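# Prop the board's near edge on the block

## Task

Lift the board's edge closest to the robot and leave it resting on the block, so the block holds that edge up, with every cube still lying on the board.

## Robot and tools

ROBOT. Two arms: left_arm (on the +y side) and right_arm (on the -y side). Each ends in a four-digit hand with sixteen motors: index, middle, ring and thumb. right_arm carries a right hand and left_arm its mirror-image left hand. Actual bases: left_arm at (+0.035, +0.331, +0.035) m, right_arm at (-0.012, -0.297, +0.012) m. A camera stand sits behind the arms.

SCENE FRAME. The origin is at table height, halfway between the two nominal bases. +z is up, +x points out over the table, +y is toward left_arm. Image left and right do not match the arm names. Reported hand positions are in metres and orientations are quaternions (wxyz), both in this frame. They may be a few cm off, more at long reach.

HAND POINT. The hand point is a frame fixed to the palm, just past the index and middle knuckles. Its +z runs along the straight fingers toward the tips. Its +y points out of the palm face. On the right hand +x points away from the thumb; on the left hand it points toward the thumb. A rigid mast sticks out near the wrist on the palm side and can collide with things.

execute_actions(actions, cameras). actions is a list of up to 15 actions. Each action is a table of 1 to 15 rows, and each row lasts one control step of 1/30 s. If a table has fewer than 15 rows, its last row repeats for the remaining steps, so one action lasts 0.5 s. Every row holds exactly 48 numbers, each in [-1, 1], and covers both arms even if only one moves. The order within a row:
- left arm pose: dx, dy, dz, rx, ry, rz
- left hand: the 16 hinge goals, then current_limit, then speed
- right arm pose: dx, dy, dz, rx, ry, rz
- right hand: the 16 hinge goals, then current_limit, then speed

POSE NUMBERS are offsets, not poses. They are measured along the scene frame's axes from that arm's Hand target as it stood when the action began, and every row is counted from that same start. Scale: 1.0 means 0.6 m for dx, dy, dz and 180 degrees for the rotation vector rx, ry, rz. The rotation turns about the Hand target's position. All zeros re-requests the current target, and repeating an offset moves the arm further. Each step, orientation is clipped to within 40 degrees of the measured one. The hand often stops short of its target. If it does, send the remaining distance as a new offset. Gravity makes the hand sag below its target, so aim higher. To stop pressing on something, command the target back past the hand's actual position.

HINGE ORDER (16 numbers): index_mcp, index_abd, index_pip, index_dip, thumb_cmc, thumb_axl, thumb_mcp, thumb_ipl, middle_mcp, middle_abd, middle_pip, middle_dip, ring_mcp, ring_abd, ring_pip, ring_dip.

HINGE NUMBERS are absolute goal angles, scaled linearly between each hinge's stops. Brackets give degrees at +1, degrees at -1, then the straight value:
- _mcp (-18, +128; +0.75)
- _abd (-60, +60; 0.00)
- _pip (-29, +108; +0.58)
- _dip (-21, +117; +0.70)
- thumb_cmc (-20, +120; +0.71)
- thumb_axl (-27, +140; +0.68)
- thumb_mcp (-69, +109; +0.23)
- thumb_ipl (-77, +108; +0.17)
Moving toward -1 curls the fingers toward the palm and swings the thumb round in front of it. A 0 is a real goal, not 'no change': to leave a hand as it is, send back its hand_goal, hand_current_limit and hand_speed.

current_limit runs from 0 mA at -1 to 550 mA at +1, with a floor of 11 mA. speed sets the motor rate to (speed+1)/2 of 8.5 rad/s. Both start at +0.4 and -0.6 and keep their last written values. A finger presses only while its goal lies beyond the object's surface. A current of 495 mA or more held for 5 s shuts that motor down for 10 s (state overload).

cameras: a list of names (cam_high, cam_left_wrist, cam_right_wrist), ["all"], or []. If left out, an empty actions list returns all images and any other call returns none. An unknown name invalidates the call.

RESULTS, per arm:
- end_effector_position and end_effector_quat_wxyz
- Hand target: the commanded pose after the clip, which the next offsets start from
- joint positions, velocities ('within noise' means at rest) and torques
- hand_goal, hand_measured, hand_current_ma, hand_state (moving / goal / blocked / overload), hand_current_limit, hand_speed
- some mid-motion positions
MOTOR HOT appears at 85 °C. At 100 °C that arm goes limp and drops for 30 s or more. Holding loads, stretching the arm out, or pushing toward an unreachable pose all heat the motors.

zoom_image(camera, region): region is [x0, y0, x1, y1] in pixels of that camera's latest image, at most 504 by 504. Only cameras in the newest images can be zoomed. cam_high is 896x504; the wrist cameras are 672x504, fisheye.

read_manual(section) returns only licence text. finished_scene(scene) ends the current scene permanently; call it once the result holds without the robot.

The scene keeps running while you think, and the arms hold their last command.

AVOID: anything leaving the table, including cubes sliding off the board; dropping or releasing moving parts; slamming or hard pushes into fixed or heavy objects; any contact or squeezing between the two arms or hands; arm stops; overheating.

Each tool is called after "Emit:" as a command line: name --argument value for each argument, lists and objects as JSON in quotes; but a table of rows of numbers goes row by row, as --pt "numbers of a row", without its own name.

## Session

Emit:
execute_actions --actions '[]'

Scene clock: 0.00 s.
left_arm: end_effector_position=(+0.5620, +0.6229, +0.2714) hand_goal=(+0.754, +0.000, +0.576, +0.696, +0.714, +0.678, +0.226, +0.168, +0.754, +0.000, +0.576, +0.696, +0.754, +0.000, +0.576, +0.696) hand_measured=(+0.754, +0.000, +0.576, +0.696, +0.714, +0.678, +0.226, +0.168, +0.754, +0.000, +0.576, +0.696, +0.754, +0.000, +0.576, +0.696) hand_current_ma=(+0, +0, +0, +0, +0, +0, +0, +0, +0, +0, +0, +0, +0, +0, +0, +0) hand_state=(goal, goal, goal, goal, goal, goal, goal, goal, goal, goal, goal, goal, goal, goal, goal, goal) hand_current_limit=0.40 hand_speed=-0.60 end_effector_quat_wxyz=(+0.008, +0.228, +0.717, +0.658) | right_arm: end_effector_position=(+0.2240, -0.8512, +0.2277) hand_goal=(+0.754, +0.000, +0.576, +0.696, +0.714, +0.678, +0.226, +0.168, +0.754, +0.000, +0.576, +0.696, +0.754, +0.000, +0.576, +0.696) hand_measured=(+0.754, +0.000, +0.576, +0.696, +0.714, +0.678, +0.226, +0.168, +0.754, +0.000, +0.576, +0.696, +0.754, +0.000, +0.576, +0.696) hand_current_ma=(+0, +0, +0, +0, +0, +0, +0, +0, +0, +0, +0, +0, +0, +0, +0, +0) hand_state=(goal, goal, goal, goal, goal, goal, goal, goal, goal, goal, goal, goal, goal, goal, goal, goal) hand_current_limit=0.40 hand_speed=-0.60 end_effector_quat_wxyz=(+0.218, +0.819, +0.352, +0.396)
Joint positions: left_arm=[0.239 1.782 0.894 0.644 -0.987 0.091] | right_arm=[-1.372 1.607 1.173 -0.812 -0.897 -0.501]
Joint velocities: within noise
Joint torques (N m): no reading
Heat: left arm: hottest wrist pitch 28 °C; right arm: hottest elbow 29 °C.
Hand target: left_arm +0.5658, +0.6239, +0.2831; +0.017, +0.219, +0.715, +0.664 | right_arm +0.2252, -0.8587, +0.2425; +0.231, +0.815, +0.358, +0.393

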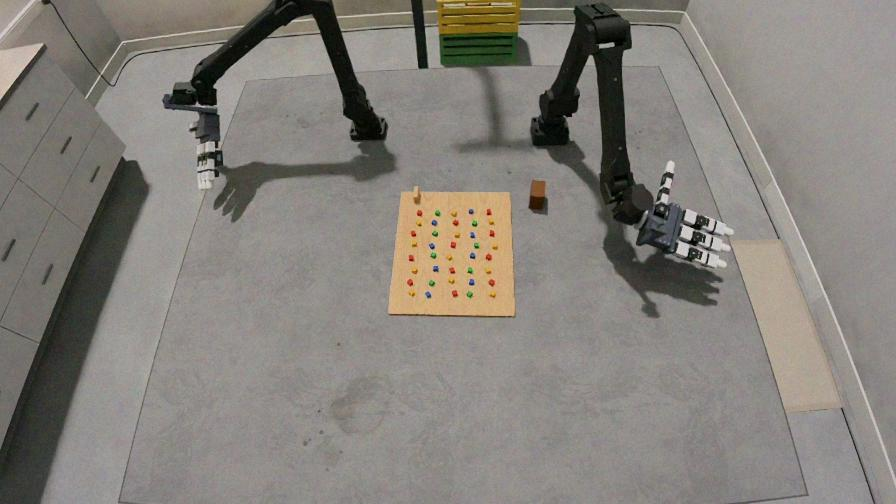

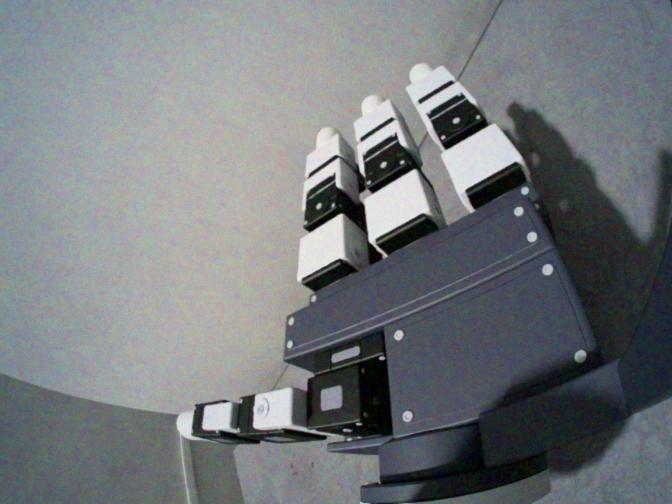

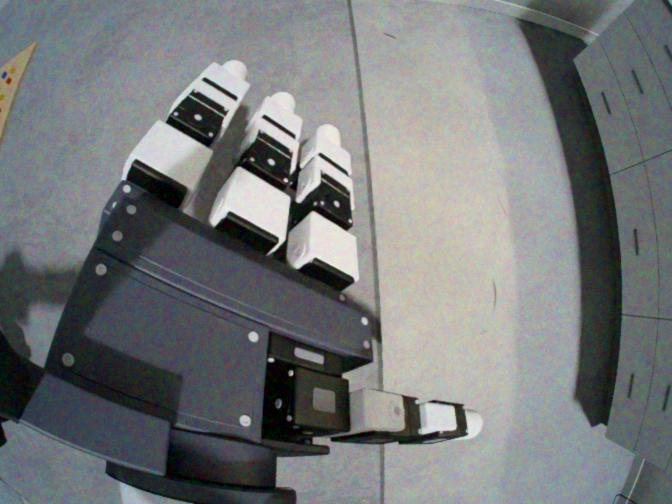

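Emit:
zoom_image --camera "cam_high" --region '[370, 150, 610, 330]'

Emit:
zoom_image --camera "cam_high" --region '[390, 170, 470, 230]'

Emit:
zoom_image --camera "cam_high" --region '[490, 160, 570, 220]'

Scaled by 2.100 from the camera's 896x504 image, which has a finer 1280x720 frame.

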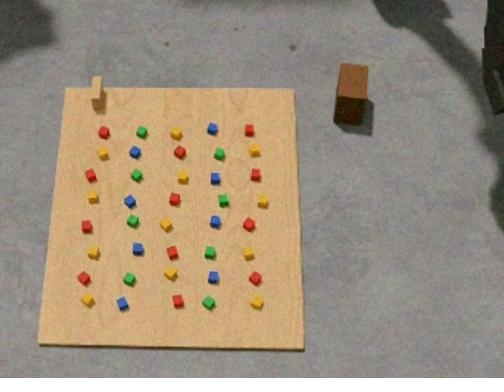

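Scaled by 6.300 from the camera's 896x504 image, which has a finer 1280x720 frame.

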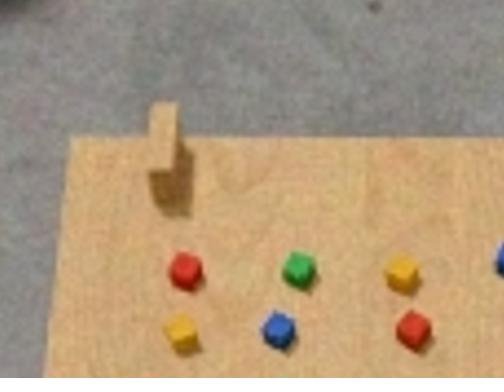

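Scaled by 6.300 from the camera's 896x504 image, which has a finer 1280x720 frame.

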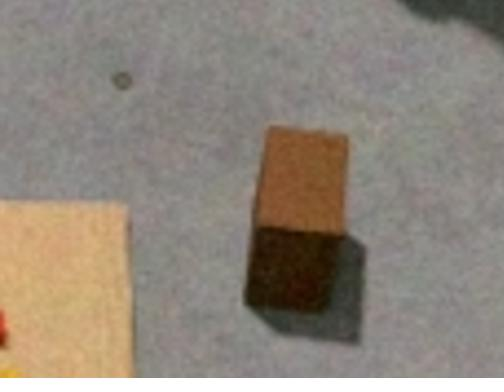

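Emit:
execute_actions --actions '[[[-0.0228,-0.0765,0.0032,0.0016,0.065,-0.0697,0.754,0,0.576,0.696,0.714,0.678,0.226,0.168,0.754,0,0.576,0.696,0.754,0,0.576,0.696,0.4,-0.6,0.0176,0.122,0.007,0.0554,0.048,-0.0015,0.137,0,-0.08,0.696,-0.571,0.678,0.225,0.168,-0.479,0,-0.737,-0.174,-0.479,0,-0.737,-0.174,0.4,-0.6]],[[-0.0228,-0.0765,0.0032,0.0016,0.065,-0.0697,0.754,0,0.576,0.696,0.714,0.678,0.226,0.168,0.754,0,0.576,0.696,0.754,0,0.576,0.696,0.4,-0.6,0.0176,0.122,0.007,0.0554,0.048,-0.0015,0.137,0,-0.08,0.696,-0.571,0.678,0.225,0.168,-0.479,0,-0.737,-0.174,-0.479,0,-0.737,-0.174,0.4,-0.6]],[[-0.0228,-0.0765,0.0032,0.0016,0.065,-0.0697,0.754,0,0.576,0.696,0.714,0.678,0.226,0.168,0.754,0,0.576,0.696,0.754,0,0.576,0.696,0.4,-0.6,0.0176,0.122,0.007,0.0554,0.048,-0.0015,0.137,0,-0.08,0.696,-0.571,0.678,0.225,0.168,-0.479,0,-0.737,-0.174,-0.479,0,-0.737,-0.174,0.4,-0.6]],[[-0.0228,-0.0765,0.0032,0.0016,0.065,-0.0697,0.754,0,0.576,0.696,0.714,0.678,0.226,0.168,0.754,0,0.576,0.696,0.754,0,0.576,0.696,0.4,-0.6,0.0176,0.122,0.007,0.0554,0.048,-0.0015,0.137,0,-0.08,0.696,-0.571,0.678,0.225,0.168,-0.479,0,-0.737,-0.174,-0.479,0,-0.737,-0.174,0.4,-0.6]]]' --cameras '["cam_high"]'

Scene clock: 120.10 s.
left_arm: end_effector_position=(+0.4968, +0.4422, +0.2607) hand_goal=(+0.754, +0.000, +0.576, +0.696, +0.714, +0.678, +0.226, +0.168, +0.754, +0.000, +0.576, +0.696, +0.754, +0.000, +0.576, +0.696) hand_measured=(+0.762, +0.000, +0.576, +0.696, +0.720, +0.678, +0.224, +0.168, +0.762, +0.000, +0.576, +0.696, +0.762, +0.000, +0.576, +0.696) hand_current_ma=(+15, -1, +1, +0, +11, -1, -2, +0, +13, -1, +1, +0, +16, -1, +1, +0) hand_state=(goal, goal, goal, goal, goal, goal, goal, goal, goal, goal, goal, goal, goal, goal, goal, goal) hand_current_limit=0.40 hand_speed=-0.60 end_effector_quat_wxyz=(+0.004, +0.735, +0.510, +0.447) | right_arm: end_effector_position=(+0.2608, -0.5582, +0.2361) hand_goal=(+0.138, +0.000, -0.080, +0.696, -0.570, +0.678, +0.226, +0.168, -0.478, +0.000, -0.736, -0.174, -0.478, +0.000, -0.736, -0.174) hand_measured=(+0.146, +0.000, -0.074, +0.696, -0.562, +0.678, +0.224, +0.168, -0.428, +0.000, -0.694, -0.168, -0.428, +0.000, -0.696, -0.168) hand_current_ma=(+4, +0, +2, +0, +5, +0, -1, +0, +87, +0, +61, +3, +90, +0, +59, +3) hand_state=(goal, goal, goal, goal, goal, goal, goal, goal, blocked, goal, blocked, goal, blocked, goal, blocked, goal) hand_current_limit=0.40 hand_speed=-0.60 end_effector_quat_wxyz=(-0.182, +0.924, +0.245, +0.229)
Joint positions: left_arm=[0.189 1.034 0.579 -0.229 -0.316 0.708] | right_arm=[-0.904 1.222 1.122 -1.674 -0.562 0.044]
Joint torques (N m): left_arm=[0.03 -4.13 11.55 1.51 -0.12 0.1] | right_arm=[-1.73 -9.64 14.57 -0.35 -0.56 0.12]
Heat: left arm: hottest elbow 29 °C; right arm: hottest elbow 41 °C.
Hand target: left_arm +0.5111, +0.4402, +0.2906; +0.011, +0.731, +0.500, +0.464 | right_arm +0.2673, -0.5659, +0.2594; -0.167, +0.925, +0.248, +0.233
Off the commanded pose: left_arm 0.033 m, 3 deg | right_arm 0.025 m, 2 deg.
joint sent to its limit (right arm) — joint 4 (wrist pitch), lower limit. The joint targets still meet the commanded pose.
Step readings (end_effector_position of left_arm | right_arm):
0: (+0.5620, +0.6229, +0.2714) | (+0.2240, -0.8512, +0.2277)
1: (+0.5626, +0.6226, +0.2709) | (+0.2237, -0.8512, +0.2272)
2: (+0.5646, +0.6205, +0.2693) | (+0.2224, -0.8494, +0.2236)
4: (+0.5631, +0.6117, +0.2650) | (+0.2195, -0.8386, +0.2158)
8: (+0.5484, +0.5927, +0.2656) | (+0.2271, -0.8031, +0.2230)
15: (+0.5492, +0.5842, +0.2812) | (+0.2368, -0.7832, +0.2432)
16: (+0.5500, +0.5832, +0.2803) | (+0.2361, -0.7828, +0.2420)
17: (+0.5523, +0.5793, +0.2776) | (+0.2340, -0.7798, +0.2367)
19: (+0.5492, +0.5673, +0.2703) | (+0.2298, -0.7668, +0.2278)
23: (+0.5355, +0.5454, +0.2698) | (+0.2398, -0.7300, +0.2321)
30: (+0.5337, +0.5376, +0.2822) | (+0.2476, -0.7095, +0.2453)
31: (+0.5345, +0.5364, +0.2806) | (+0.2466, -0.7092, +0.2443)
32: (+0.5367, +0.5320, +0.2772) | (+0.2437, -0.7055, +0.2399)
34: (+0.5352, +0.5193, +0.2712) | (+0.2408, -0.6910, +0.2333)
38: (+0.5238, +0.4988, +0.2772) | (+0.2532, -0.6525, +0.2362)
45: (+0.5178, +0.4904, +0.2789) | (+0.2564, -0.6339, +0.2420)
46: (+0.5179, +0.4890, +0.2757) | (+0.2556, -0.6335, +0.2414)
47: (+0.5185, +0.4842, +0.2713) | (+0.2530, -0.6296, +0.2387)
49: (+0.5161, +0.4714, +0.2653) | (+0.2516, -0.6136, +0.2345)
53: (+0.5051, +0.4522, +0.2714) | (+0.2632, -0.5730, +0.2346)
60: (+0.4968, +0.4435, +0.2626) | (+0.2633, -0.5580, +0.2373)
Images, in order (width x height): cam_high 896x504.

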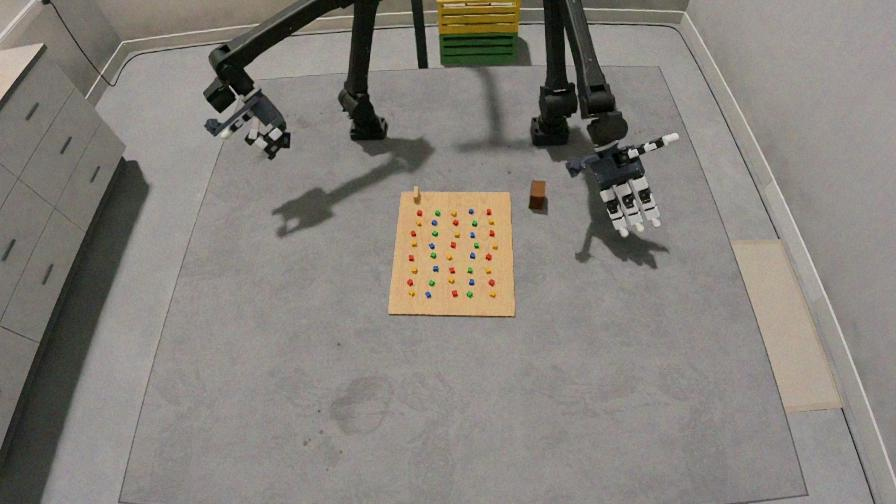

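Emit:
execute_actions --actions '[[[-0.0228,-0.0765,0.0032,0.0016,0.065,-0.0697,0.754,0,0.576,0.696,0.714,0.678,0.226,0.168,0.754,0,0.576,0.696,0.754,0,0.576,0.696,0.4,-0.6,0.0176,0.122,0.007,0.0554,0.048,-0.0015,0.137,0,-0.08,0.696,-0.571,0.678,0.225,0.168,-0.479,0,-0.737,-0.174,-0.479,0,-0.737,-0.174,0.4,-0.6]],[[-0.0228,-0.0765,0.0032,0.0016,0.065,-0.0697,0.754,0,0.576,0.696,0.714,0.678,0.226,0.168,0.754,0,0.576,0.696,0.754,0,0.576,0.696,0.4,-0.6,0.0176,0.122,0.007,0.0554,0.048,-0.0015,0.137,0,-0.08,0.696,-0.571,0.678,0.225,0.168,-0.479,0,-0.737,-0.174,-0.479,0,-0.737,-0.174,0.4,-0.6]],[[-0.0228,-0.0765,0.0032,0.0016,0.065,-0.0697,0.754,0,0.576,0.696,0.714,0.678,0.226,0.168,0.754,0,0.576,0.696,0.754,0,0.576,0.696,0.4,-0.6,0.0176,0.122,0.007,0.0554,0.048,-0.0015,0.137,0,-0.08,0.696,-0.571,0.678,0.225,0.168,-0.479,0,-0.737,-0.174,-0.479,0,-0.737,-0.174,0.4,-0.6]],[[-0.0228,-0.0765,0.0032,0.0016,0.065,-0.0697,0.754,0,0.576,0.696,0.714,0.678,0.226,0.168,0.754,0,0.576,0.696,0.754,0,0.576,0.696,0.4,-0.6,0.0176,0.122,0.007,0.0554,0.048,-0.0015,0.137,0,-0.08,0.696,-0.571,0.678,0.225,0.168,-0.479,0,-0.737,-0.174,-0.479,0,-0.737,-0.174,0.4,-0.6]],[[-0.0228,-0.0765,0.0032,0.0016,0.065,-0.0697,0.754,0,0.576,0.696,0.714,0.678,0.226,0.168,0.754,0,0.576,0.696,0.754,0,0.576,0.696,0.4,-0.6,0.0176,0.122,0.007,0.0554,0.048,-0.0015,0.137,0,-0.08,0.696,-0.571,0.678,0.225,0.168,-0.479,0,-0.737,-0.174,-0.479,0,-0.737,-0.174,0.4,-0.6]]]' --cameras '["all"]'

Scene clock: 128.20 s.
left_arm: end_effector_position=(+0.4324, +0.2142, +0.2848) hand_goal=(+0.754, +0.000, +0.576, +0.696, +0.714, +0.678, +0.226, +0.168, +0.754, +0.000, +0.576, +0.696, +0.754, +0.000, +0.576, +0.696) hand_measured=(+0.754, +0.000, +0.576, +0.696, +0.716, +0.678, +0.224, +0.168, +0.754, +0.000, +0.576, +0.696, +0.754, +0.000, +0.576, +0.696) hand_current_ma=(+0, -1, +1, +0, +1, -1, -4, +0, +0, -1, +1, +0, +0, -1, +1, +0) hand_state=(goal, goal, goal, goal, goal, goal, goal, goal, goal, goal, goal, goal, goal, goal, goal, goal) hand_current_limit=0.40 hand_speed=-0.60 end_effector_quat_wxyz=(-0.002, +1.000, +0.013, -0.011) | right_arm: end_effector_position=(+0.3077, -0.1991, +0.2633) hand_goal=(+0.138, +0.000, -0.080, +0.696, -0.570, +0.678, +0.226, +0.168, -0.478, +0.000, -0.736, -0.174, -0.478, +0.000, -0.736, -0.174) hand_measured=(+0.136, +0.000, -0.076, +0.696, -0.568, +0.678, +0.224, +0.168, -0.428, +0.000, -0.694, -0.168, -0.428, +0.000, -0.696, -0.168) hand_current_ma=(-1, +0, +1, +0, +0, +0, -1, +0, +87, +0, +61, +3, +91, +0, +59, +3) hand_state=(goal, goal, goal, goal, goal, goal, goal, goal, blocked, goal, blocked, goal, blocked, goal, blocked, goal) hand_current_limit=0.40 hand_speed=-0.60 end_effector_quat_wxyz=(-0.577, +0.817, -0.002, +0.012)
Joint positions: left_arm=[-0.097 1.331 1.287 -1.55 -0.001 1.459] | right_arm=[-0.064 1.281 1.147 -1.676 -1.219 1.299]
Joint torques (N m): left_arm=[-0.09 -6.12 10.67 -0.47 0.05 0.1] | right_arm=[-2.49 -8.88 14.74 -0.39 -1.1 0.26]
Heat: left arm: hottest elbow 31 °C; right arm: hottest elbow 41 °C.
Hand target: left_arm +0.4427, +0.2107, +0.3004; -0.001, +1.000, +0.003, +0.001 | right_arm +0.3202, -0.2000, +0.2804; -0.607, +0.793, +0.043, -0.030
Off the commanded pose: left_arm 0.019 m, 2 deg | right_arm 0.021 m, 8 deg.
joint sent to its limit (right arm) — joint 4 (wrist pitch), lower limit. The joint targets are off in orientation, not in position.
Step readings (end_effector_position of left_arm | right_arm):
0: (+0.4968, +0.4422, +0.2607) | (+0.2608, -0.5582, +0.2361)
1: (+0.4969, +0.4411, +0.2601) | (+0.2608, -0.5581, +0.2359)
2: (+0.4967, +0.4369, +0.2581) | (+0.2610, -0.5561, +0.2361)
4: (+0.4930, +0.4243, +0.2531) | (+0.2664, -0.5451, +0.2386)
8: (+0.4848, +0.4058, +0.2558) | (+0.2836, -0.5075, +0.2532)
15: (+0.4859, +0.4001, +0.2663) | (+0.2806, -0.4933, +0.2605)
16: (+0.4856, +0.3986, +0.2661) | (+0.2799, -0.4931, +0.2602)
17: (+0.4842, +0.3939, +0.2647) | (+0.2800, -0.4903, +0.2598)
19: (+0.4789, +0.3823, +0.2609) | (+0.2847, -0.4756, +0.2597)
23: (+0.4727, +0.3619, +0.2647) | (+0.2966, -0.4340, +0.2619)
30: (+0.4723, +0.3541, +0.2769) | (+0.2927, -0.4211, +0.2619)
31: (+0.4720, +0.3529, +0.2769) | (+0.2922, -0.4205, +0.2618)
32: (+0.4699, +0.3489, +0.2755) | (+0.2926, -0.4159, +0.2621)
34: (+0.4642, +0.3377, +0.2728) | (+0.2956, -0.3985, +0.2628)
38: (+0.4608, +0.3161, +0.2759) | (+0.3002, -0.3563, +0.2640)
45: (+0.4600, +0.3075, +0.2773) | (+0.2955, -0.3440, +0.2639)
46: (+0.4592, +0.3068, +0.2766) | (+0.2952, -0.3430, +0.2641)
47: (+0.4565, +0.3034, +0.2758) | (+0.2957, -0.3374, +0.2652)
49: (+0.4510, +0.2937, +0.2762) | (+0.2975, -0.3192, +0.2666)
53: (+0.4501, +0.2710, +0.2810) | (+0.2986, -0.2807, +0.2636)
60: (+0.4466, +0.2609, +0.2795) | (+0.2985, -0.2703, +0.2569)
61: (+0.4459, +0.2606, +0.2794) | (+0.2984, -0.2692, +0.2574)
62: (+0.4430, +0.2579, +0.2797) | (+0.2991, -0.2630, +0.2601)
64: (+0.4386, +0.2494, +0.2827) | (+0.3023, -0.2457, +0.2668)
68: (+0.4392, +0.2254, +0.2869) | (+0.3071, -0.2109, +0.2699)
75: (+0.4332, +0.2146, +0.2815) | (+0.3085, -0.1998, +0.2623)
camera_calibration:
cam_left_wrist: T_world_to_cam=[[-0.786733, 0.616858, 0.0231632, 0.167338], [0.421314, 0.509157, 0.750502, -0.558687], [0.45116, 0.600204, -0.660462, -0.00881737], [0, 0, 0, 1]] pos_world=[0.371011, 0.186528, 0.409596]
cam_right_wrist: T_world_to_cam=[[-0.751071, -0.231397, -0.618343, 0.374065], [-0.431023, -0.537589, 0.724719, -0.218664], [-0.500112, 0.810835, 0.304031, 0.359594], [0, 0, 0, 1]] pos_world=[0.366537, -0.322566, 0.280443]

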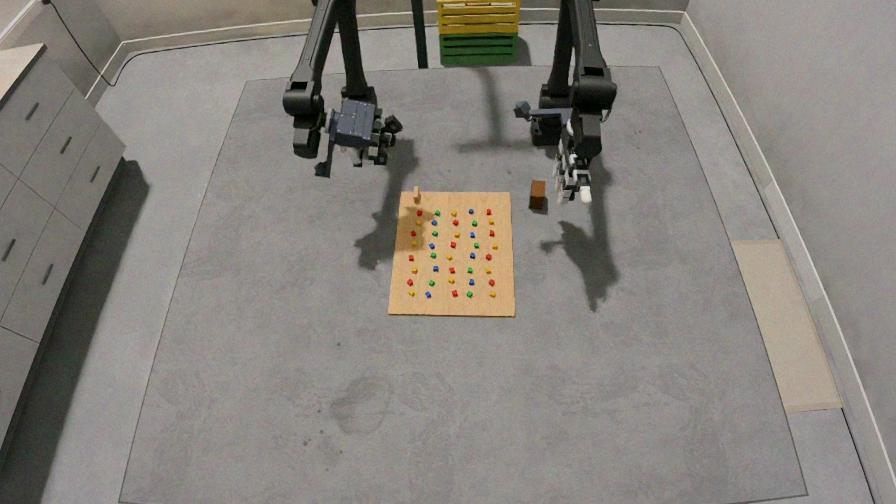

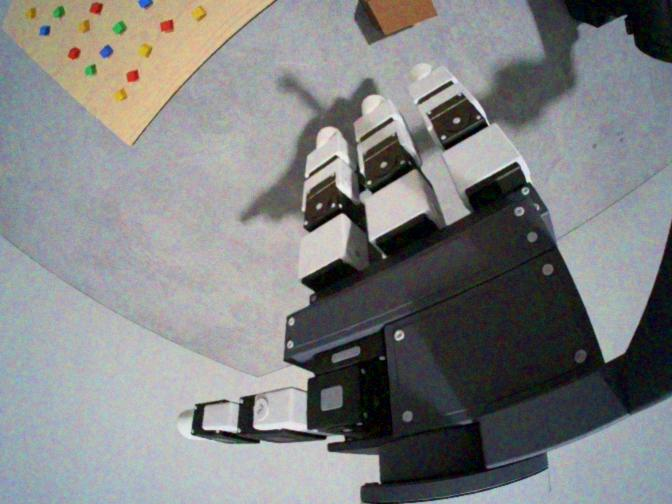

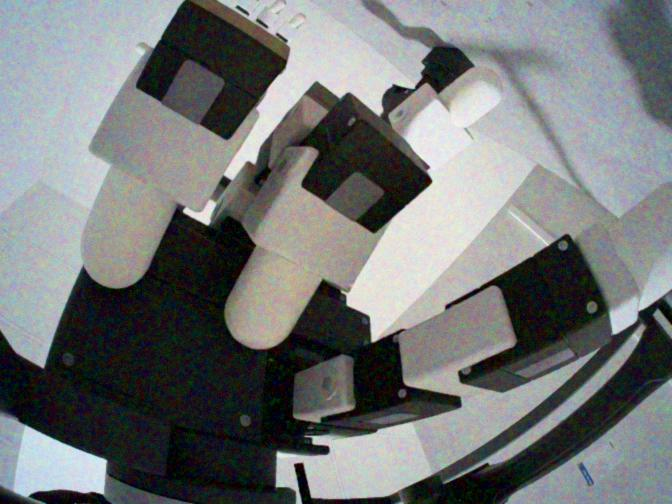

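Emit:
zoom_image --camera "cam_high" --region '[500, 60, 640, 220]'

Emit:
zoom_image --camera "cam_high" --region '[280, 60, 440, 220]'

Scaled by 3.150 from the camera's 896x504 image, which has a finer 1280x720 frame.

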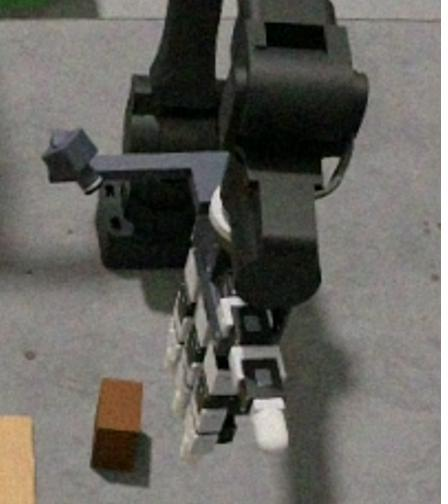

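Scaled by 3.150 from the camera's 896x504 image, which has a finer 1280x720 frame.

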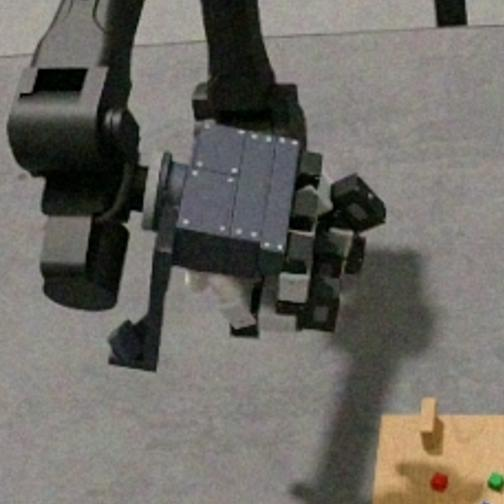

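Emit:
execute_actions --actions '[[[0.03,-0.045,0,0,0,0,0.754,0,0.576,0.696,0.714,0.678,0.226,0.168,0.754,0,0.576,0.696,0.754,0,0.576,0.696,0.4,-0.6,0.0067,0.0944,-0.05,-0.0249,0.0002,-0.0334,0.137,0,-0.08,0.696,-0.571,0.678,0.225,0.168,-0.479,0,-0.737,-0.174,-0.479,0,-0.737,-0.174,0.4,-0.6]],[[0,0,-0.09,0,0,0,0.754,0,0.576,0.696,0.714,0.678,0.226,0.168,0.754,0,0.576,0.696,0.754,0,0.576,0.696,0.4,-0.6,0.0067,0.0944,-0.05,0,0,0,0.137,0,-0.08,0.696,-0.571,0.678,0.225,0.168,-0.479,0,-0.7,-0.174,-0.479,0,-0.7,-0.174,0.4,-0.6]],[[0,0,-0.07,0,0,0,0.754,0,0.576,0.696,0.714,0.678,0.226,0.168,0.754,0,0.576,0.696,0.754,0,0.576,0.696,0.4,-0.6,0.0067,0.0944,-0.05,0,0,0,0.137,0,-0.08,0.696,-0.571,0.678,0.225,0.168,-0.43,0,-0.69,-0.174,-0.43,0,-0.69,-0.174,0.4,-0.6]]]' --cameras '["all"]'

Emit:
zoom_image --camera "cam_high" --region '[350, 100, 600, 250]'

Scene clock: 146.37 s.
left_arm: end_effector_position=(+0.4554, +0.1864, +0.2060) hand_goal=(+0.754, +0.000, +0.576, +0.696, +0.714, +0.678, +0.226, +0.168, +0.754, +0.000, +0.576, +0.696, +0.754, +0.000, +0.576, +0.696) hand_measured=(+0.754, +0.000, +0.576, +0.696, +0.714, +0.678, +0.224, +0.168, +0.754, +0.000, +0.576, +0.696, +0.754, +0.000, +0.576, +0.696) hand_current_ma=(+0, -1, +1, +0, +1, -1, -5, +0, +0, -1, +1, +0, +0, -1, +1, +0) hand_state=(goal, goal, goal, goal, goal, goal, goal, goal, goal, goal, goal, goal, goal, goal, goal, goal) hand_current_limit=0.40 hand_speed=-0.60 end_effector_quat_wxyz=(-0.002, +1.000, +0.000, -0.004) | right_arm: end_effector_position=(+0.3271, -0.0326, +0.1896) hand_goal=(+0.138, +0.000, -0.080, +0.696, -0.570, +0.678, +0.226, +0.168, -0.430, +0.000, -0.690, -0.174, -0.430, +0.000, -0.690, -0.174) hand_measured=(+0.134, +0.000, -0.078, +0.696, -0.570, +0.678, +0.224, +0.168, -0.424, +0.000, -0.684, -0.172, -0.424, +0.000, -0.684, -0.172) hand_current_ma=(-1, +0, +1, +0, +0, +0, -1, +0, +3, +0, +4, +1, +4, +0, +3, +1) hand_state=(goal, goal, goal, goal, goal, goal, goal, goal, goal, goal, goal, goal, goal, goal, goal, goal) hand_current_limit=0.40 hand_speed=-0.60 end_effector_quat_wxyz=(-0.565, +0.822, +0.062, -0.038)
Joint positions: left_arm=[-0.16 1.425 1.171 -1.324 -0.002 1.422] | right_arm=[0.394 1.36 1.012 -0.731 -1.153 2.091]
Joint torques (N m): left_arm=[-0.15 -7.41 7.01 0.73 0.07 -0.17] | right_arm=[-2.43 -10.29 11.55 1.05 -0.77 0.29]
Heat: left arm: hottest elbow 31 °C; right arm: hottest elbow 41 °C.
Hand target: left_arm +0.4607, +0.1837, +0.2043; -0.001, +1.000, +0.003, +0.001 | right_arm +0.3322, -0.0300, +0.1903; -0.576, +0.817, +0.000, +0.000
Off the commanded pose: left_arm 0.006 m, 1 deg | right_arm 0.006 m, 8 deg.
joint sent to its limit (right arm) — joint 6 (wrist roll), upper limit. The joint targets are off in orientation, not in position.
Step readings (end_effector_position of left_arm | right_arm):
0: (+0.4324, +0.2142, +0.2848) | (+0.3077, -0.1991, +0.2633)
1: (+0.4326, +0.2142, +0.2849) | (+0.3078, -0.1989, +0.2635)
2: (+0.4328, +0.2128, +0.2850) | (+0.3099, -0.1966, +0.2638)
4: (+0.4367, +0.2088, +0.2863) | (+0.3161, -0.1862, +0.2638)
8: (+0.4444, +0.1944, +0.2872) | (+0.3220, -0.1556, +0.2602)
15: (+0.4462, +0.1876, +0.2837) | (+0.3264, -0.1446, +0.2513)
16: (+0.4464, +0.1876, +0.2837) | (+0.3272, -0.1446, +0.2501)
17: (+0.4475, +0.1875, +0.2836) | (+0.3292, -0.1429, +0.2480)
19: (+0.4526, +0.1867, +0.2795) | (+0.3324, -0.1333, +0.2427)
23: (+0.4535, +0.1866, +0.2611) | (+0.3273, -0.1014, +0.2298)
30: (+0.4545, +0.1865, +0.2484) | (+0.3316, -0.0880, +0.2166)
31: (+0.4549, +0.1864, +0.2482) | (+0.3328, -0.0880, +0.2151)
32: (+0.4559, +0.1863, +0.2462) | (+0.3345, -0.0867, +0.2131)
34: (+0.4578, +0.1860, +0.2376) | (+0.3367, -0.0777, +0.2101)
38: (+0.4526, +0.1868, +0.2150) | (+0.3300, -0.0460, +0.2020)
45: (+0.4548, +0.1865, +0.2059) | (+0.3268, -0.0327, +0.1894)
camera_calibration:
cam_left_wrist: T_world_to_cam=[[-0.770481, 0.637365, 0.0111311, 0.195611], [0.42297, 0.498088, 0.756971, -0.495012], [0.476923, 0.58794, -0.653354, -0.065436], [0, 0, 0, 1]] pos_world=[0.391297, 0.160357, 0.329779]
cam_right_wrist: T_world_to_cam=[[-0.706677, -0.36525, -0.60597, 0.360232], [-0.335373, -0.581207, 0.741433, -0.103205], [-0.623002, 0.72718, 0.288231, 0.297101], [0, 0, 0, 1]] pos_world=[0.405051, -0.144455, 0.209176]

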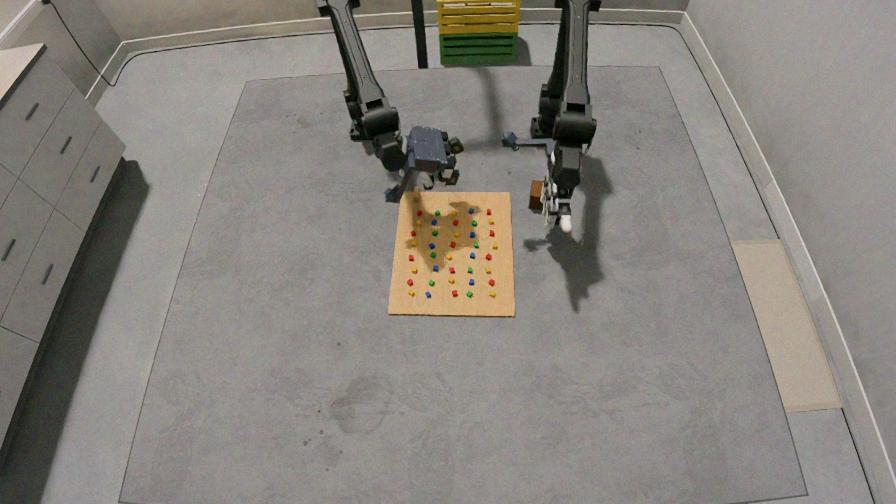

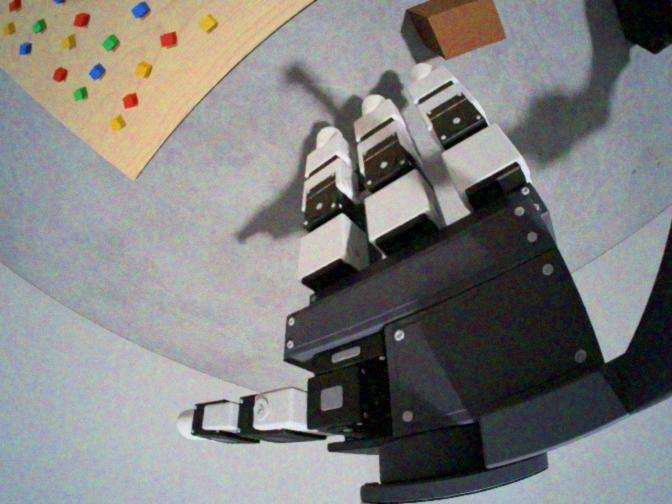

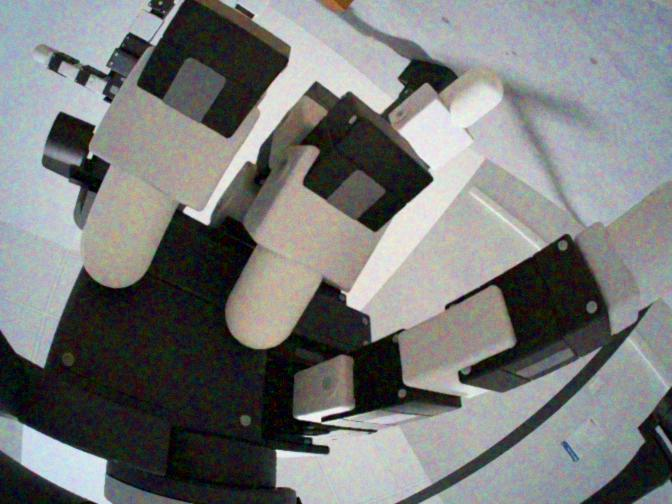

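Scaled by 2.016 from the camera's 896x504 image, which has a finer 1280x720 frame.

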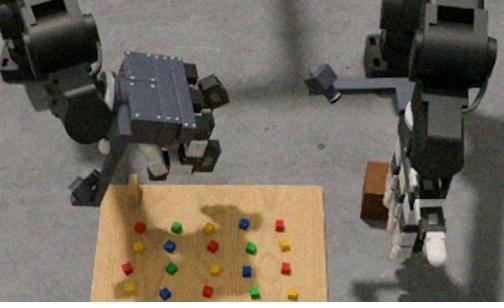

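Emit:
zoom_image --camera "cam_high" --region '[520, 160, 600, 240]'

Emit:
zoom_image --camera "cam_left_wrist" --region '[250, 0, 550, 200]'

Scaled by 6.300 from the camera's 896x504 image, which has a finer 1280x720 frame.

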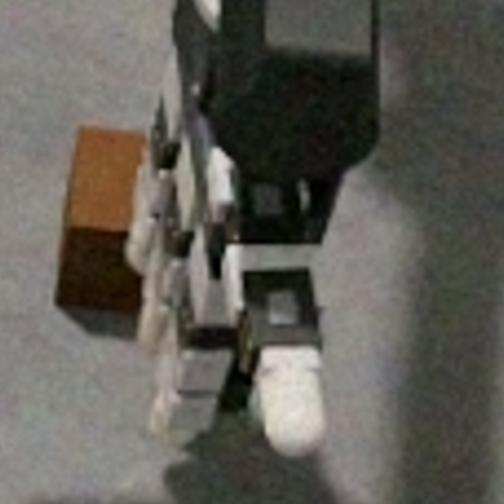

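Scaled by 1.680 from the camera's 672x504 image, which has a finer 960x720 frame.

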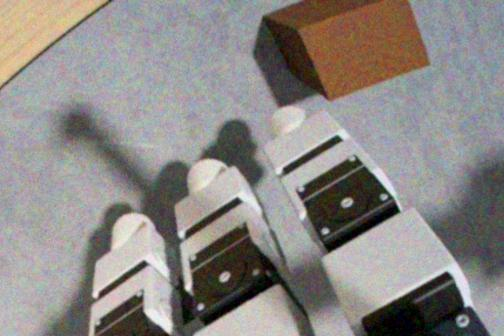

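Emit:
execute_actions --actions '[[[0,0,-0.05,0,0,0,0.754,0,0.576,0.696,0.714,0.678,0.226,0.168,0.754,0,0.576,0.696,0.754,0,0.576,0.696,0.4,-0.6,-0.025,0,0,0.0035,-0.0785,0.0415,0.137,0,-0.08,0.696,-0.571,0.678,0.225,0.168,-0.43,0,-0.69,-0.174,-0.43,0,-0.69,-0.174,0.4,-0.6]],[[0,0,-0.045,0,0,0,0.754,0,0.576,0.696,0.714,0.678,0.226,0.168,0.754,0,0.576,0.696,0.754,0,0.576,0.696,0.4,-0.6,-0.025,0,-0.03,0.0035,-0.0785,0.0415,0.137,0,-0.08,0.696,-0.571,0.678,0.225,0.168,-0.43,0,-0.69,-0.174,-0.43,0,-0.69,-0.174,0.4,-0.6]]]' --cameras '["all"]'

Emit:
zoom_image --camera "cam_high" --region '[520, 160, 600, 240]'

Emit:
zoom_image --camera "cam_high" --region '[380, 120, 480, 220]'

Scene clock: 168.23 s.
left_arm: end_effector_position=(+0.4561, +0.1863, +0.1504) hand_goal=(+0.754, +0.000, +0.576, +0.696, +0.714, +0.678, +0.226, +0.168, +0.754, +0.000, +0.576, +0.696, +0.754, +0.000, +0.576, +0.696) hand_measured=(+0.754, +0.000, +0.576, +0.696, +0.714, +0.678, +0.224, +0.168, +0.754, +0.000, +0.576, +0.696, +0.754, +0.000, +0.576, +0.696) hand_current_ma=(+0, -1, +1, +0, +1, -1, -5, +0, +0, -1, +1, +0, +0, -1, +1, +0) hand_state=(goal, goal, goal, goal, goal, goal, goal, goal, goal, goal, goal, goal, goal, goal, goal, goal) hand_current_limit=0.40 hand_speed=-0.60 end_effector_quat_wxyz=(-0.001, +1.000, +0.000, -0.002) | right_arm: end_effector_position=(+0.2991, -0.0338, +0.1624) hand_goal=(+0.138, +0.000, -0.080, +0.696, -0.570, +0.678, +0.226, +0.168, -0.430, +0.000, -0.690, -0.174, -0.430, +0.000, -0.690, -0.174) hand_measured=(+0.134, +0.000, -0.078, +0.696, -0.570, +0.678, +0.224, +0.168, -0.424, +0.000, -0.684, -0.172, -0.424, +0.000, -0.684, -0.172) hand_current_ma=(-1, +0, +1, +0, +0, +0, -1, +0, +3, +0, +4, +1, +4, +0, +3, +1) hand_state=(goal, goal, goal, goal, goal, goal, goal, goal, goal, goal, goal, goal, goal, goal, goal, goal) hand_current_limit=0.40 hand_speed=-0.60 end_effector_quat_wxyz=(-0.562, +0.787, +0.228, +0.110)
Joint positions: left_arm=[-0.16 1.474 1.068 -1.169 -0.002 1.422] | right_arm=[0.447 1.164 0.739 -0.445 -1.105 1.853]
Joint torques (N m): left_arm=[0.09 -7.65 6.63 0.76 0.08 -0.16] | right_arm=[-1.67 -9.52 11.34 1.17 -0.72 -0.16]
Heat: left arm: hottest elbow 30 °C; right arm: hottest elbow 40 °C.
Hand target: left_arm +0.4607, +0.1837, +0.1472; -0.001, +1.000, +0.003, +0.001 | right_arm +0.3023, -0.0300, +0.1723; -0.563, +0.780, +0.245, +0.124
Off the commanded pose: left_arm 0.006 m, 1 deg | right_arm 0.011 m, 3 deg.
Step readings (end_effector_position of left_arm | right_arm):
0: (+0.4554, +0.1864, +0.2060) | (+0.3270, -0.0326, +0.1896)
1: (+0.4554, +0.1864, +0.2059) | (+0.3274, -0.0326, +0.1894)
2: (+0.4562, +0.1863, +0.2049) | (+0.3289, -0.0326, +0.1877)
4: (+0.4577, +0.1861, +0.1997) | (+0.3296, -0.0338, +0.1822)
8: (+0.4549, +0.1865, +0.1853) | (+0.3163, -0.0366, +0.1772)
15: (+0.4556, +0.1864, +0.1774) | (+0.3187, -0.0330, +0.1870)
16: (+0.4559, +0.1863, +0.1773) | (+0.3191, -0.0328, +0.1868)
17: (+0.4566, +0.1862, +0.1765) | (+0.3190, -0.0325, +0.1855)
19: (+0.4580, +0.1860, +0.1721) | (+0.3146, -0.0338, +0.1791)
23: (+0.4559, +0.1863, +0.1587) | (+0.2964, -0.0362, +0.1643)
30: (+0.4558, +0.1863, +0.1503) | (+0.2962, -0.0342, +0.1619)
camera_calibration:
cam_left_wrist: T_world_to_cam=[[-0.770473, 0.637415, 0.00856944, 0.197293], [0.420764, 0.498407, 0.75799, -0.452355], [0.478883, 0.587617, -0.65221, -0.103056], [0, 0, 0, 1]] pos_world=[0.391695, 0.160257, 0.273976]
cam_right_wrist: T_world_to_cam=[[-0.343572, -0.37564, -0.860728, 0.255931], [-0.53898, -0.67168, 0.508277, 0.0025633], [-0.769064, 0.638545, 0.0283076, 0.371272], [0, 0, 0, 1]] pos_world=[0.374844, -0.139215, 0.208474]

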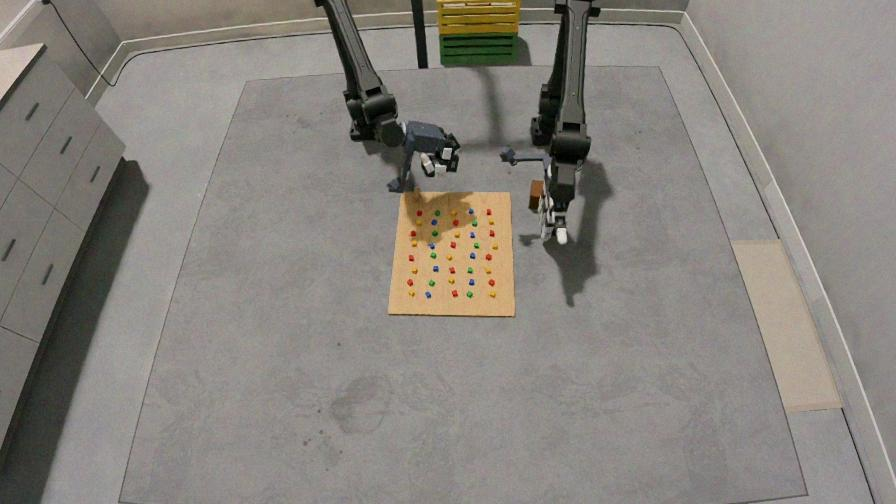

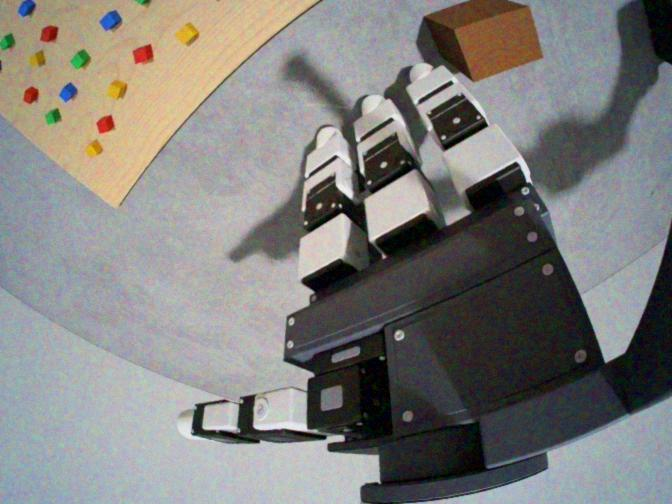

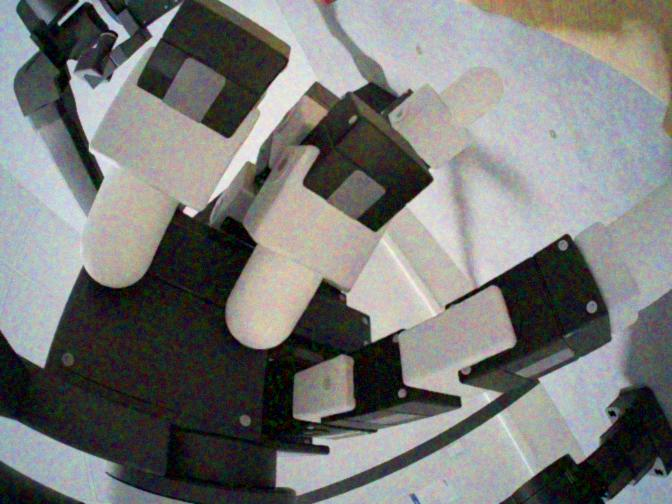

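Scaled by 6.300 from the camera's 896x504 image, which has a finer 1280x720 frame.

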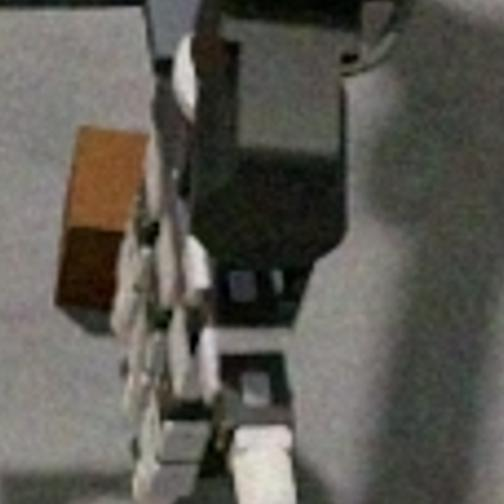

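Scaled by 5.040 from the camera's 896x504 image, which has a finer 1280x720 frame.

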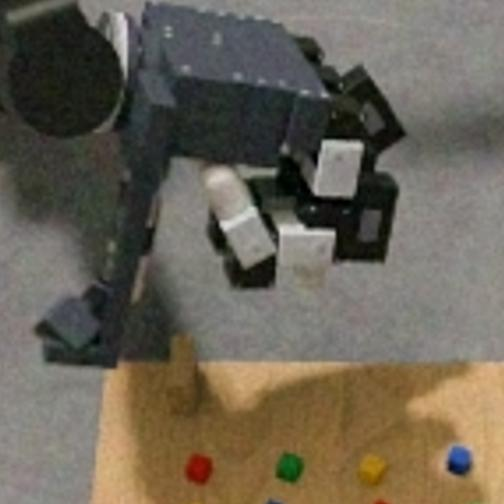

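Emit:
zoom_image --camera "cam_right_wrist" --region '[400, 0, 672, 300]'

Scaled by 1.680 from the camera's 672x504 image, which has a finer 960x720 frame.

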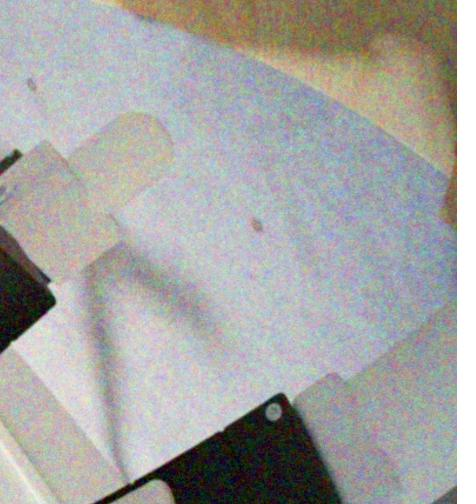

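Emit:
execute_actions --actions '[[[-0.0333,0,0,0,0,0,0.754,0,0.576,0.696,0.714,0.678,0.226,0.168,0.754,0,0.576,0.696,0.754,0,0.576,0.696,0.4,-0.6,-0.028,-0.025,0,0,0,0,0.137,0,-0.08,0.696,-0.571,0.678,0.225,0.168,-0.43,0,-0.69,-0.174,-0.43,0,-0.69,-0.174,0.4,-0.6]],[[-0.0333,0,0,0,0,0,0.754,0,0.576,0.696,0.714,0.678,0.226,0.168,0.754,0,0.576,0.696,0.754,0,0.576,0.696,0.4,-0.6,0,0,-0.033,0,0,0,0.137,0,-0.08,0.696,-0.571,0.678,0.225,0.168,-0.43,0,-0.69,-0.174,-0.43,0,-0.69,-0.174,0.4,-0.6]],[[-0.0333,0,0,0,0,0,0.754,0,0.576,0.696,0.714,0.678,0.226,0.168,0.754,0,0.576,0.696,0.754,0,0.576,0.696,0.4,-0.6,0,0,0,0,0,0,0.137,0,-0.08,0.696,-0.571,0.678,0.225,0.168,-0.43,0,-0.69,-0.174,-0.43,0,-0.69,-0.174,0.4,-0.6]]]' --cameras '["all"]'

Emit:
zoom_image --camera "cam_high" --region '[500, 160, 580, 240]'

Emit:
zoom_image --camera "cam_right_wrist" --region '[400, 0, 672, 300]'

Scene clock: 187.73 s.
left_arm: end_effector_position=(+0.4015, +0.1879, +0.1412) hand_goal=(+0.754, +0.000, +0.576, +0.696, +0.714, +0.678, +0.226, +0.168, +0.754, +0.000, +0.576, +0.696, +0.754, +0.000, +0.576, +0.696) hand_measured=(+0.754, +0.000, +0.576, +0.696, +0.714, +0.678, +0.224, +0.168, +0.754, +0.000, +0.576, +0.696, +0.754, +0.004, +0.576, +0.696) hand_current_ma=(+0, -1, +1, +0, +1, -1, -5, +0, +0, -1, +1, +0, +0, +6, +1, +0) hand_state=(goal, goal, goal, goal, goal, goal, goal, goal, goal, goal, goal, goal, goal, goal, goal, goal) hand_current_limit=0.40 hand_speed=-0.60 end_effector_quat_wxyz=(-0.002, +1.000, +0.003, -0.008) | right_arm: end_effector_position=(+0.2787, -0.0439, +0.1549) hand_goal=(+0.138, +0.000, -0.080, +0.696, -0.570, +0.678, +0.226, +0.168, -0.430, +0.000, -0.690, -0.174, -0.430, +0.000, -0.690, -0.174) hand_measured=(+0.134, +0.000, -0.078, +0.696, -0.568, +0.678, +0.224, +0.168, -0.424, +0.000, -0.684, -0.172, -0.424, +0.000, -0.684, -0.172) hand_current_ma=(-1, +0, +1, +0, +0, +0, -1, +0, +3, +0, +4, +1, +4, +0, +3, +1) hand_state=(goal, goal, goal, goal, goal, goal, goal, goal, goal, goal, goal, goal, goal, goal, goal, goal) hand_current_limit=0.40 hand_speed=-0.60 end_effector_quat_wxyz=(-0.563, +0.781, +0.242, +0.117)
Joint positions: left_arm=[-0.179 1.351 0.917 -1.153 -0.002 1.397] | right_arm=[0.441 1.102 0.671 -0.451 -1.118 1.806]
Joint torques (N m): left_arm=[-0.62 -7.88 6.24 0.18 0.1 -0.17] | right_arm=[-3.14 -6.3 10.74 1.44 -0.87 -0.17]
Heat: left arm: hottest elbow 30 °C; right arm: hottest elbow 39 °C.
Hand target: left_arm +0.4008, +0.1837, +0.1473; -0.001, +1.000, +0.003, +0.001 | right_arm +0.2855, -0.0451, +0.1526; -0.563, +0.780, +0.245, +0.124
Off the commanded pose: left_arm 0.007 m, 1 deg | right_arm 0.007 m, 1 deg.
Step readings (end_effector_position of left_arm | right_arm):
0: (+0.4561, +0.1863, +0.1504) | (+0.2991, -0.0338, +0.1624)
1: (+0.4561, +0.1863, +0.1504) | (+0.2992, -0.0338, +0.1626)
2: (+0.4554, +0.1864, +0.1493) | (+0.2988, -0.0339, +0.1626)
4: (+0.4520, +0.1870, +0.1455) | (+0.2951, -0.0352, +0.1632)
8: (+0.4403, +0.1888, +0.1364) | (+0.2847, -0.0394, +0.1657)
15: (+0.4384, +0.1889, +0.1379) | (+0.2825, -0.0417, +0.1676)
16: (+0.4383, +0.1889, +0.1382) | (+0.2824, -0.0418, +0.1674)
17: (+0.4373, +0.1888, +0.1383) | (+0.2823, -0.0420, +0.1670)
19: (+0.4323, +0.1888, +0.1378) | (+0.2818, -0.0422, +0.1645)
23: (+0.4221, +0.1889, +0.1391) | (+0.2782, -0.0441, +0.1565)
30: (+0.4207, +0.1883, +0.1407) | (+0.2784, -0.0440, +0.1547)
31: (+0.4204, +0.1883, +0.1406) | (+0.2785, -0.0440, +0.1548)
32: (+0.4191, +0.1883, +0.1402) | (+0.2785, -0.0439, +0.1548)
34: (+0.4144, +0.1885, +0.1394) | (+0.2787, -0.0439, +0.1549)
38: (+0.4033, +0.1885, +0.1400) | (+0.2787, -0.0439, +0.1549)
45: (+0.4015, +0.1879, +0.1412) | (+0.2787, -0.0439, +0.1549)
camera_calibration:
cam_left_wrist: T_world_to_cam=[[-0.774187, 0.632678, 0.018775, 0.155217], [0.426409, 0.499402, 0.75417, -0.425178], [0.467771, 0.591875, -0.65641, -0.0796057], [0, 0, 0, 1]] pos_world=[0.338704, 0.161249, 0.265488]
cam_right_wrist: T_world_to_cam=[[-0.31209, -0.374394, -0.873172, 0.232025], [-0.541125, -0.685376, 0.487282, -0.0081073], [-0.780887, 0.624571, 0.0113056, 0.367616], [0, 0, 0, 1]] pos_world=[0.355092, -0.14829, 0.202392]

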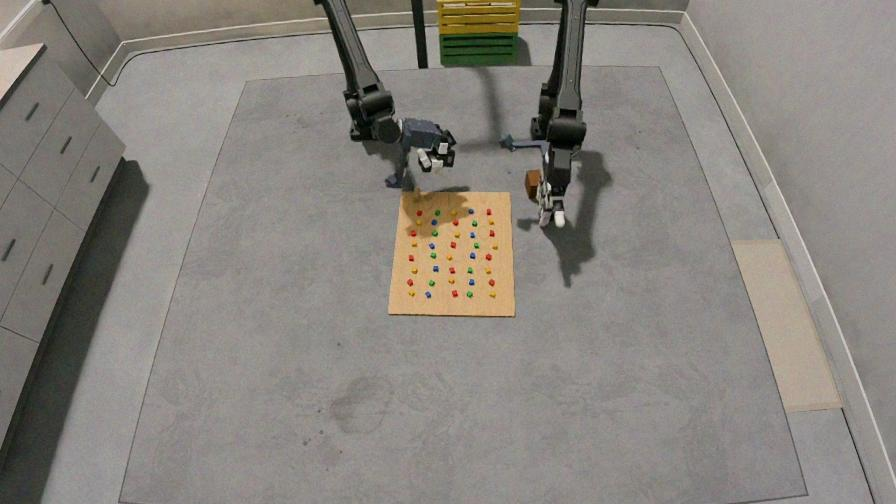

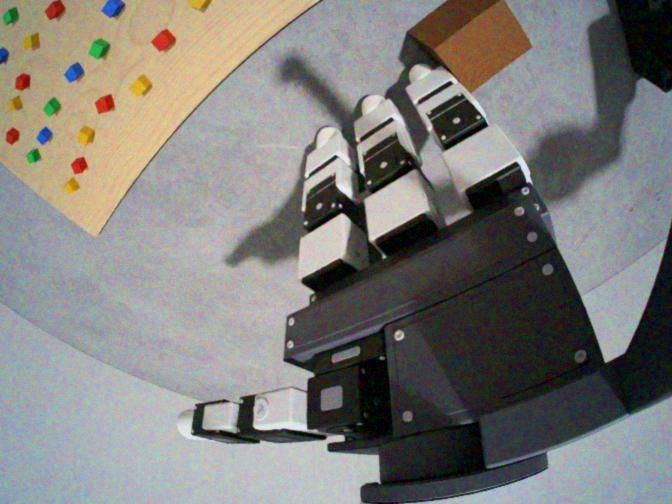

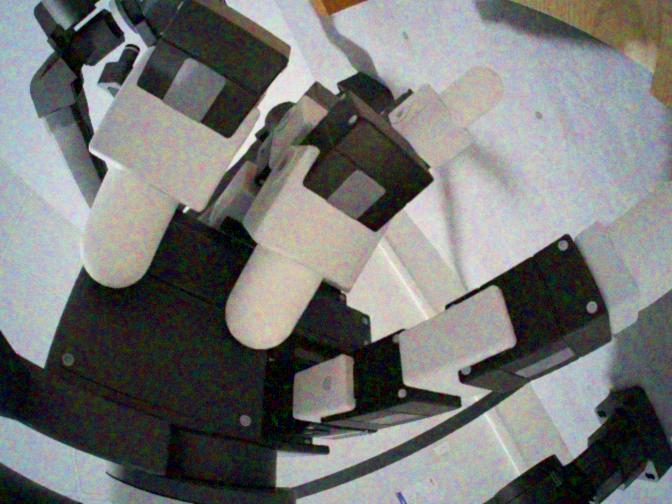

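Scaled by 6.300 from the camera's 896x504 image, which has a finer 1280x720 frame.

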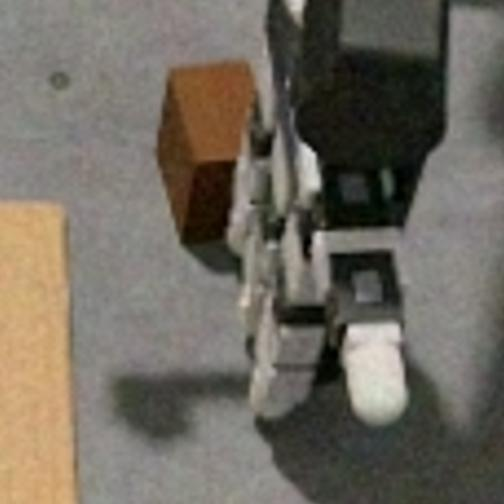

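Scaled by 1.680 from the camera's 672x504 image, which has a finer 960x720 frame.

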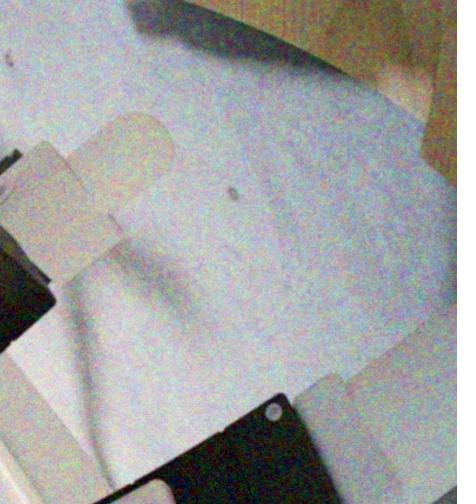

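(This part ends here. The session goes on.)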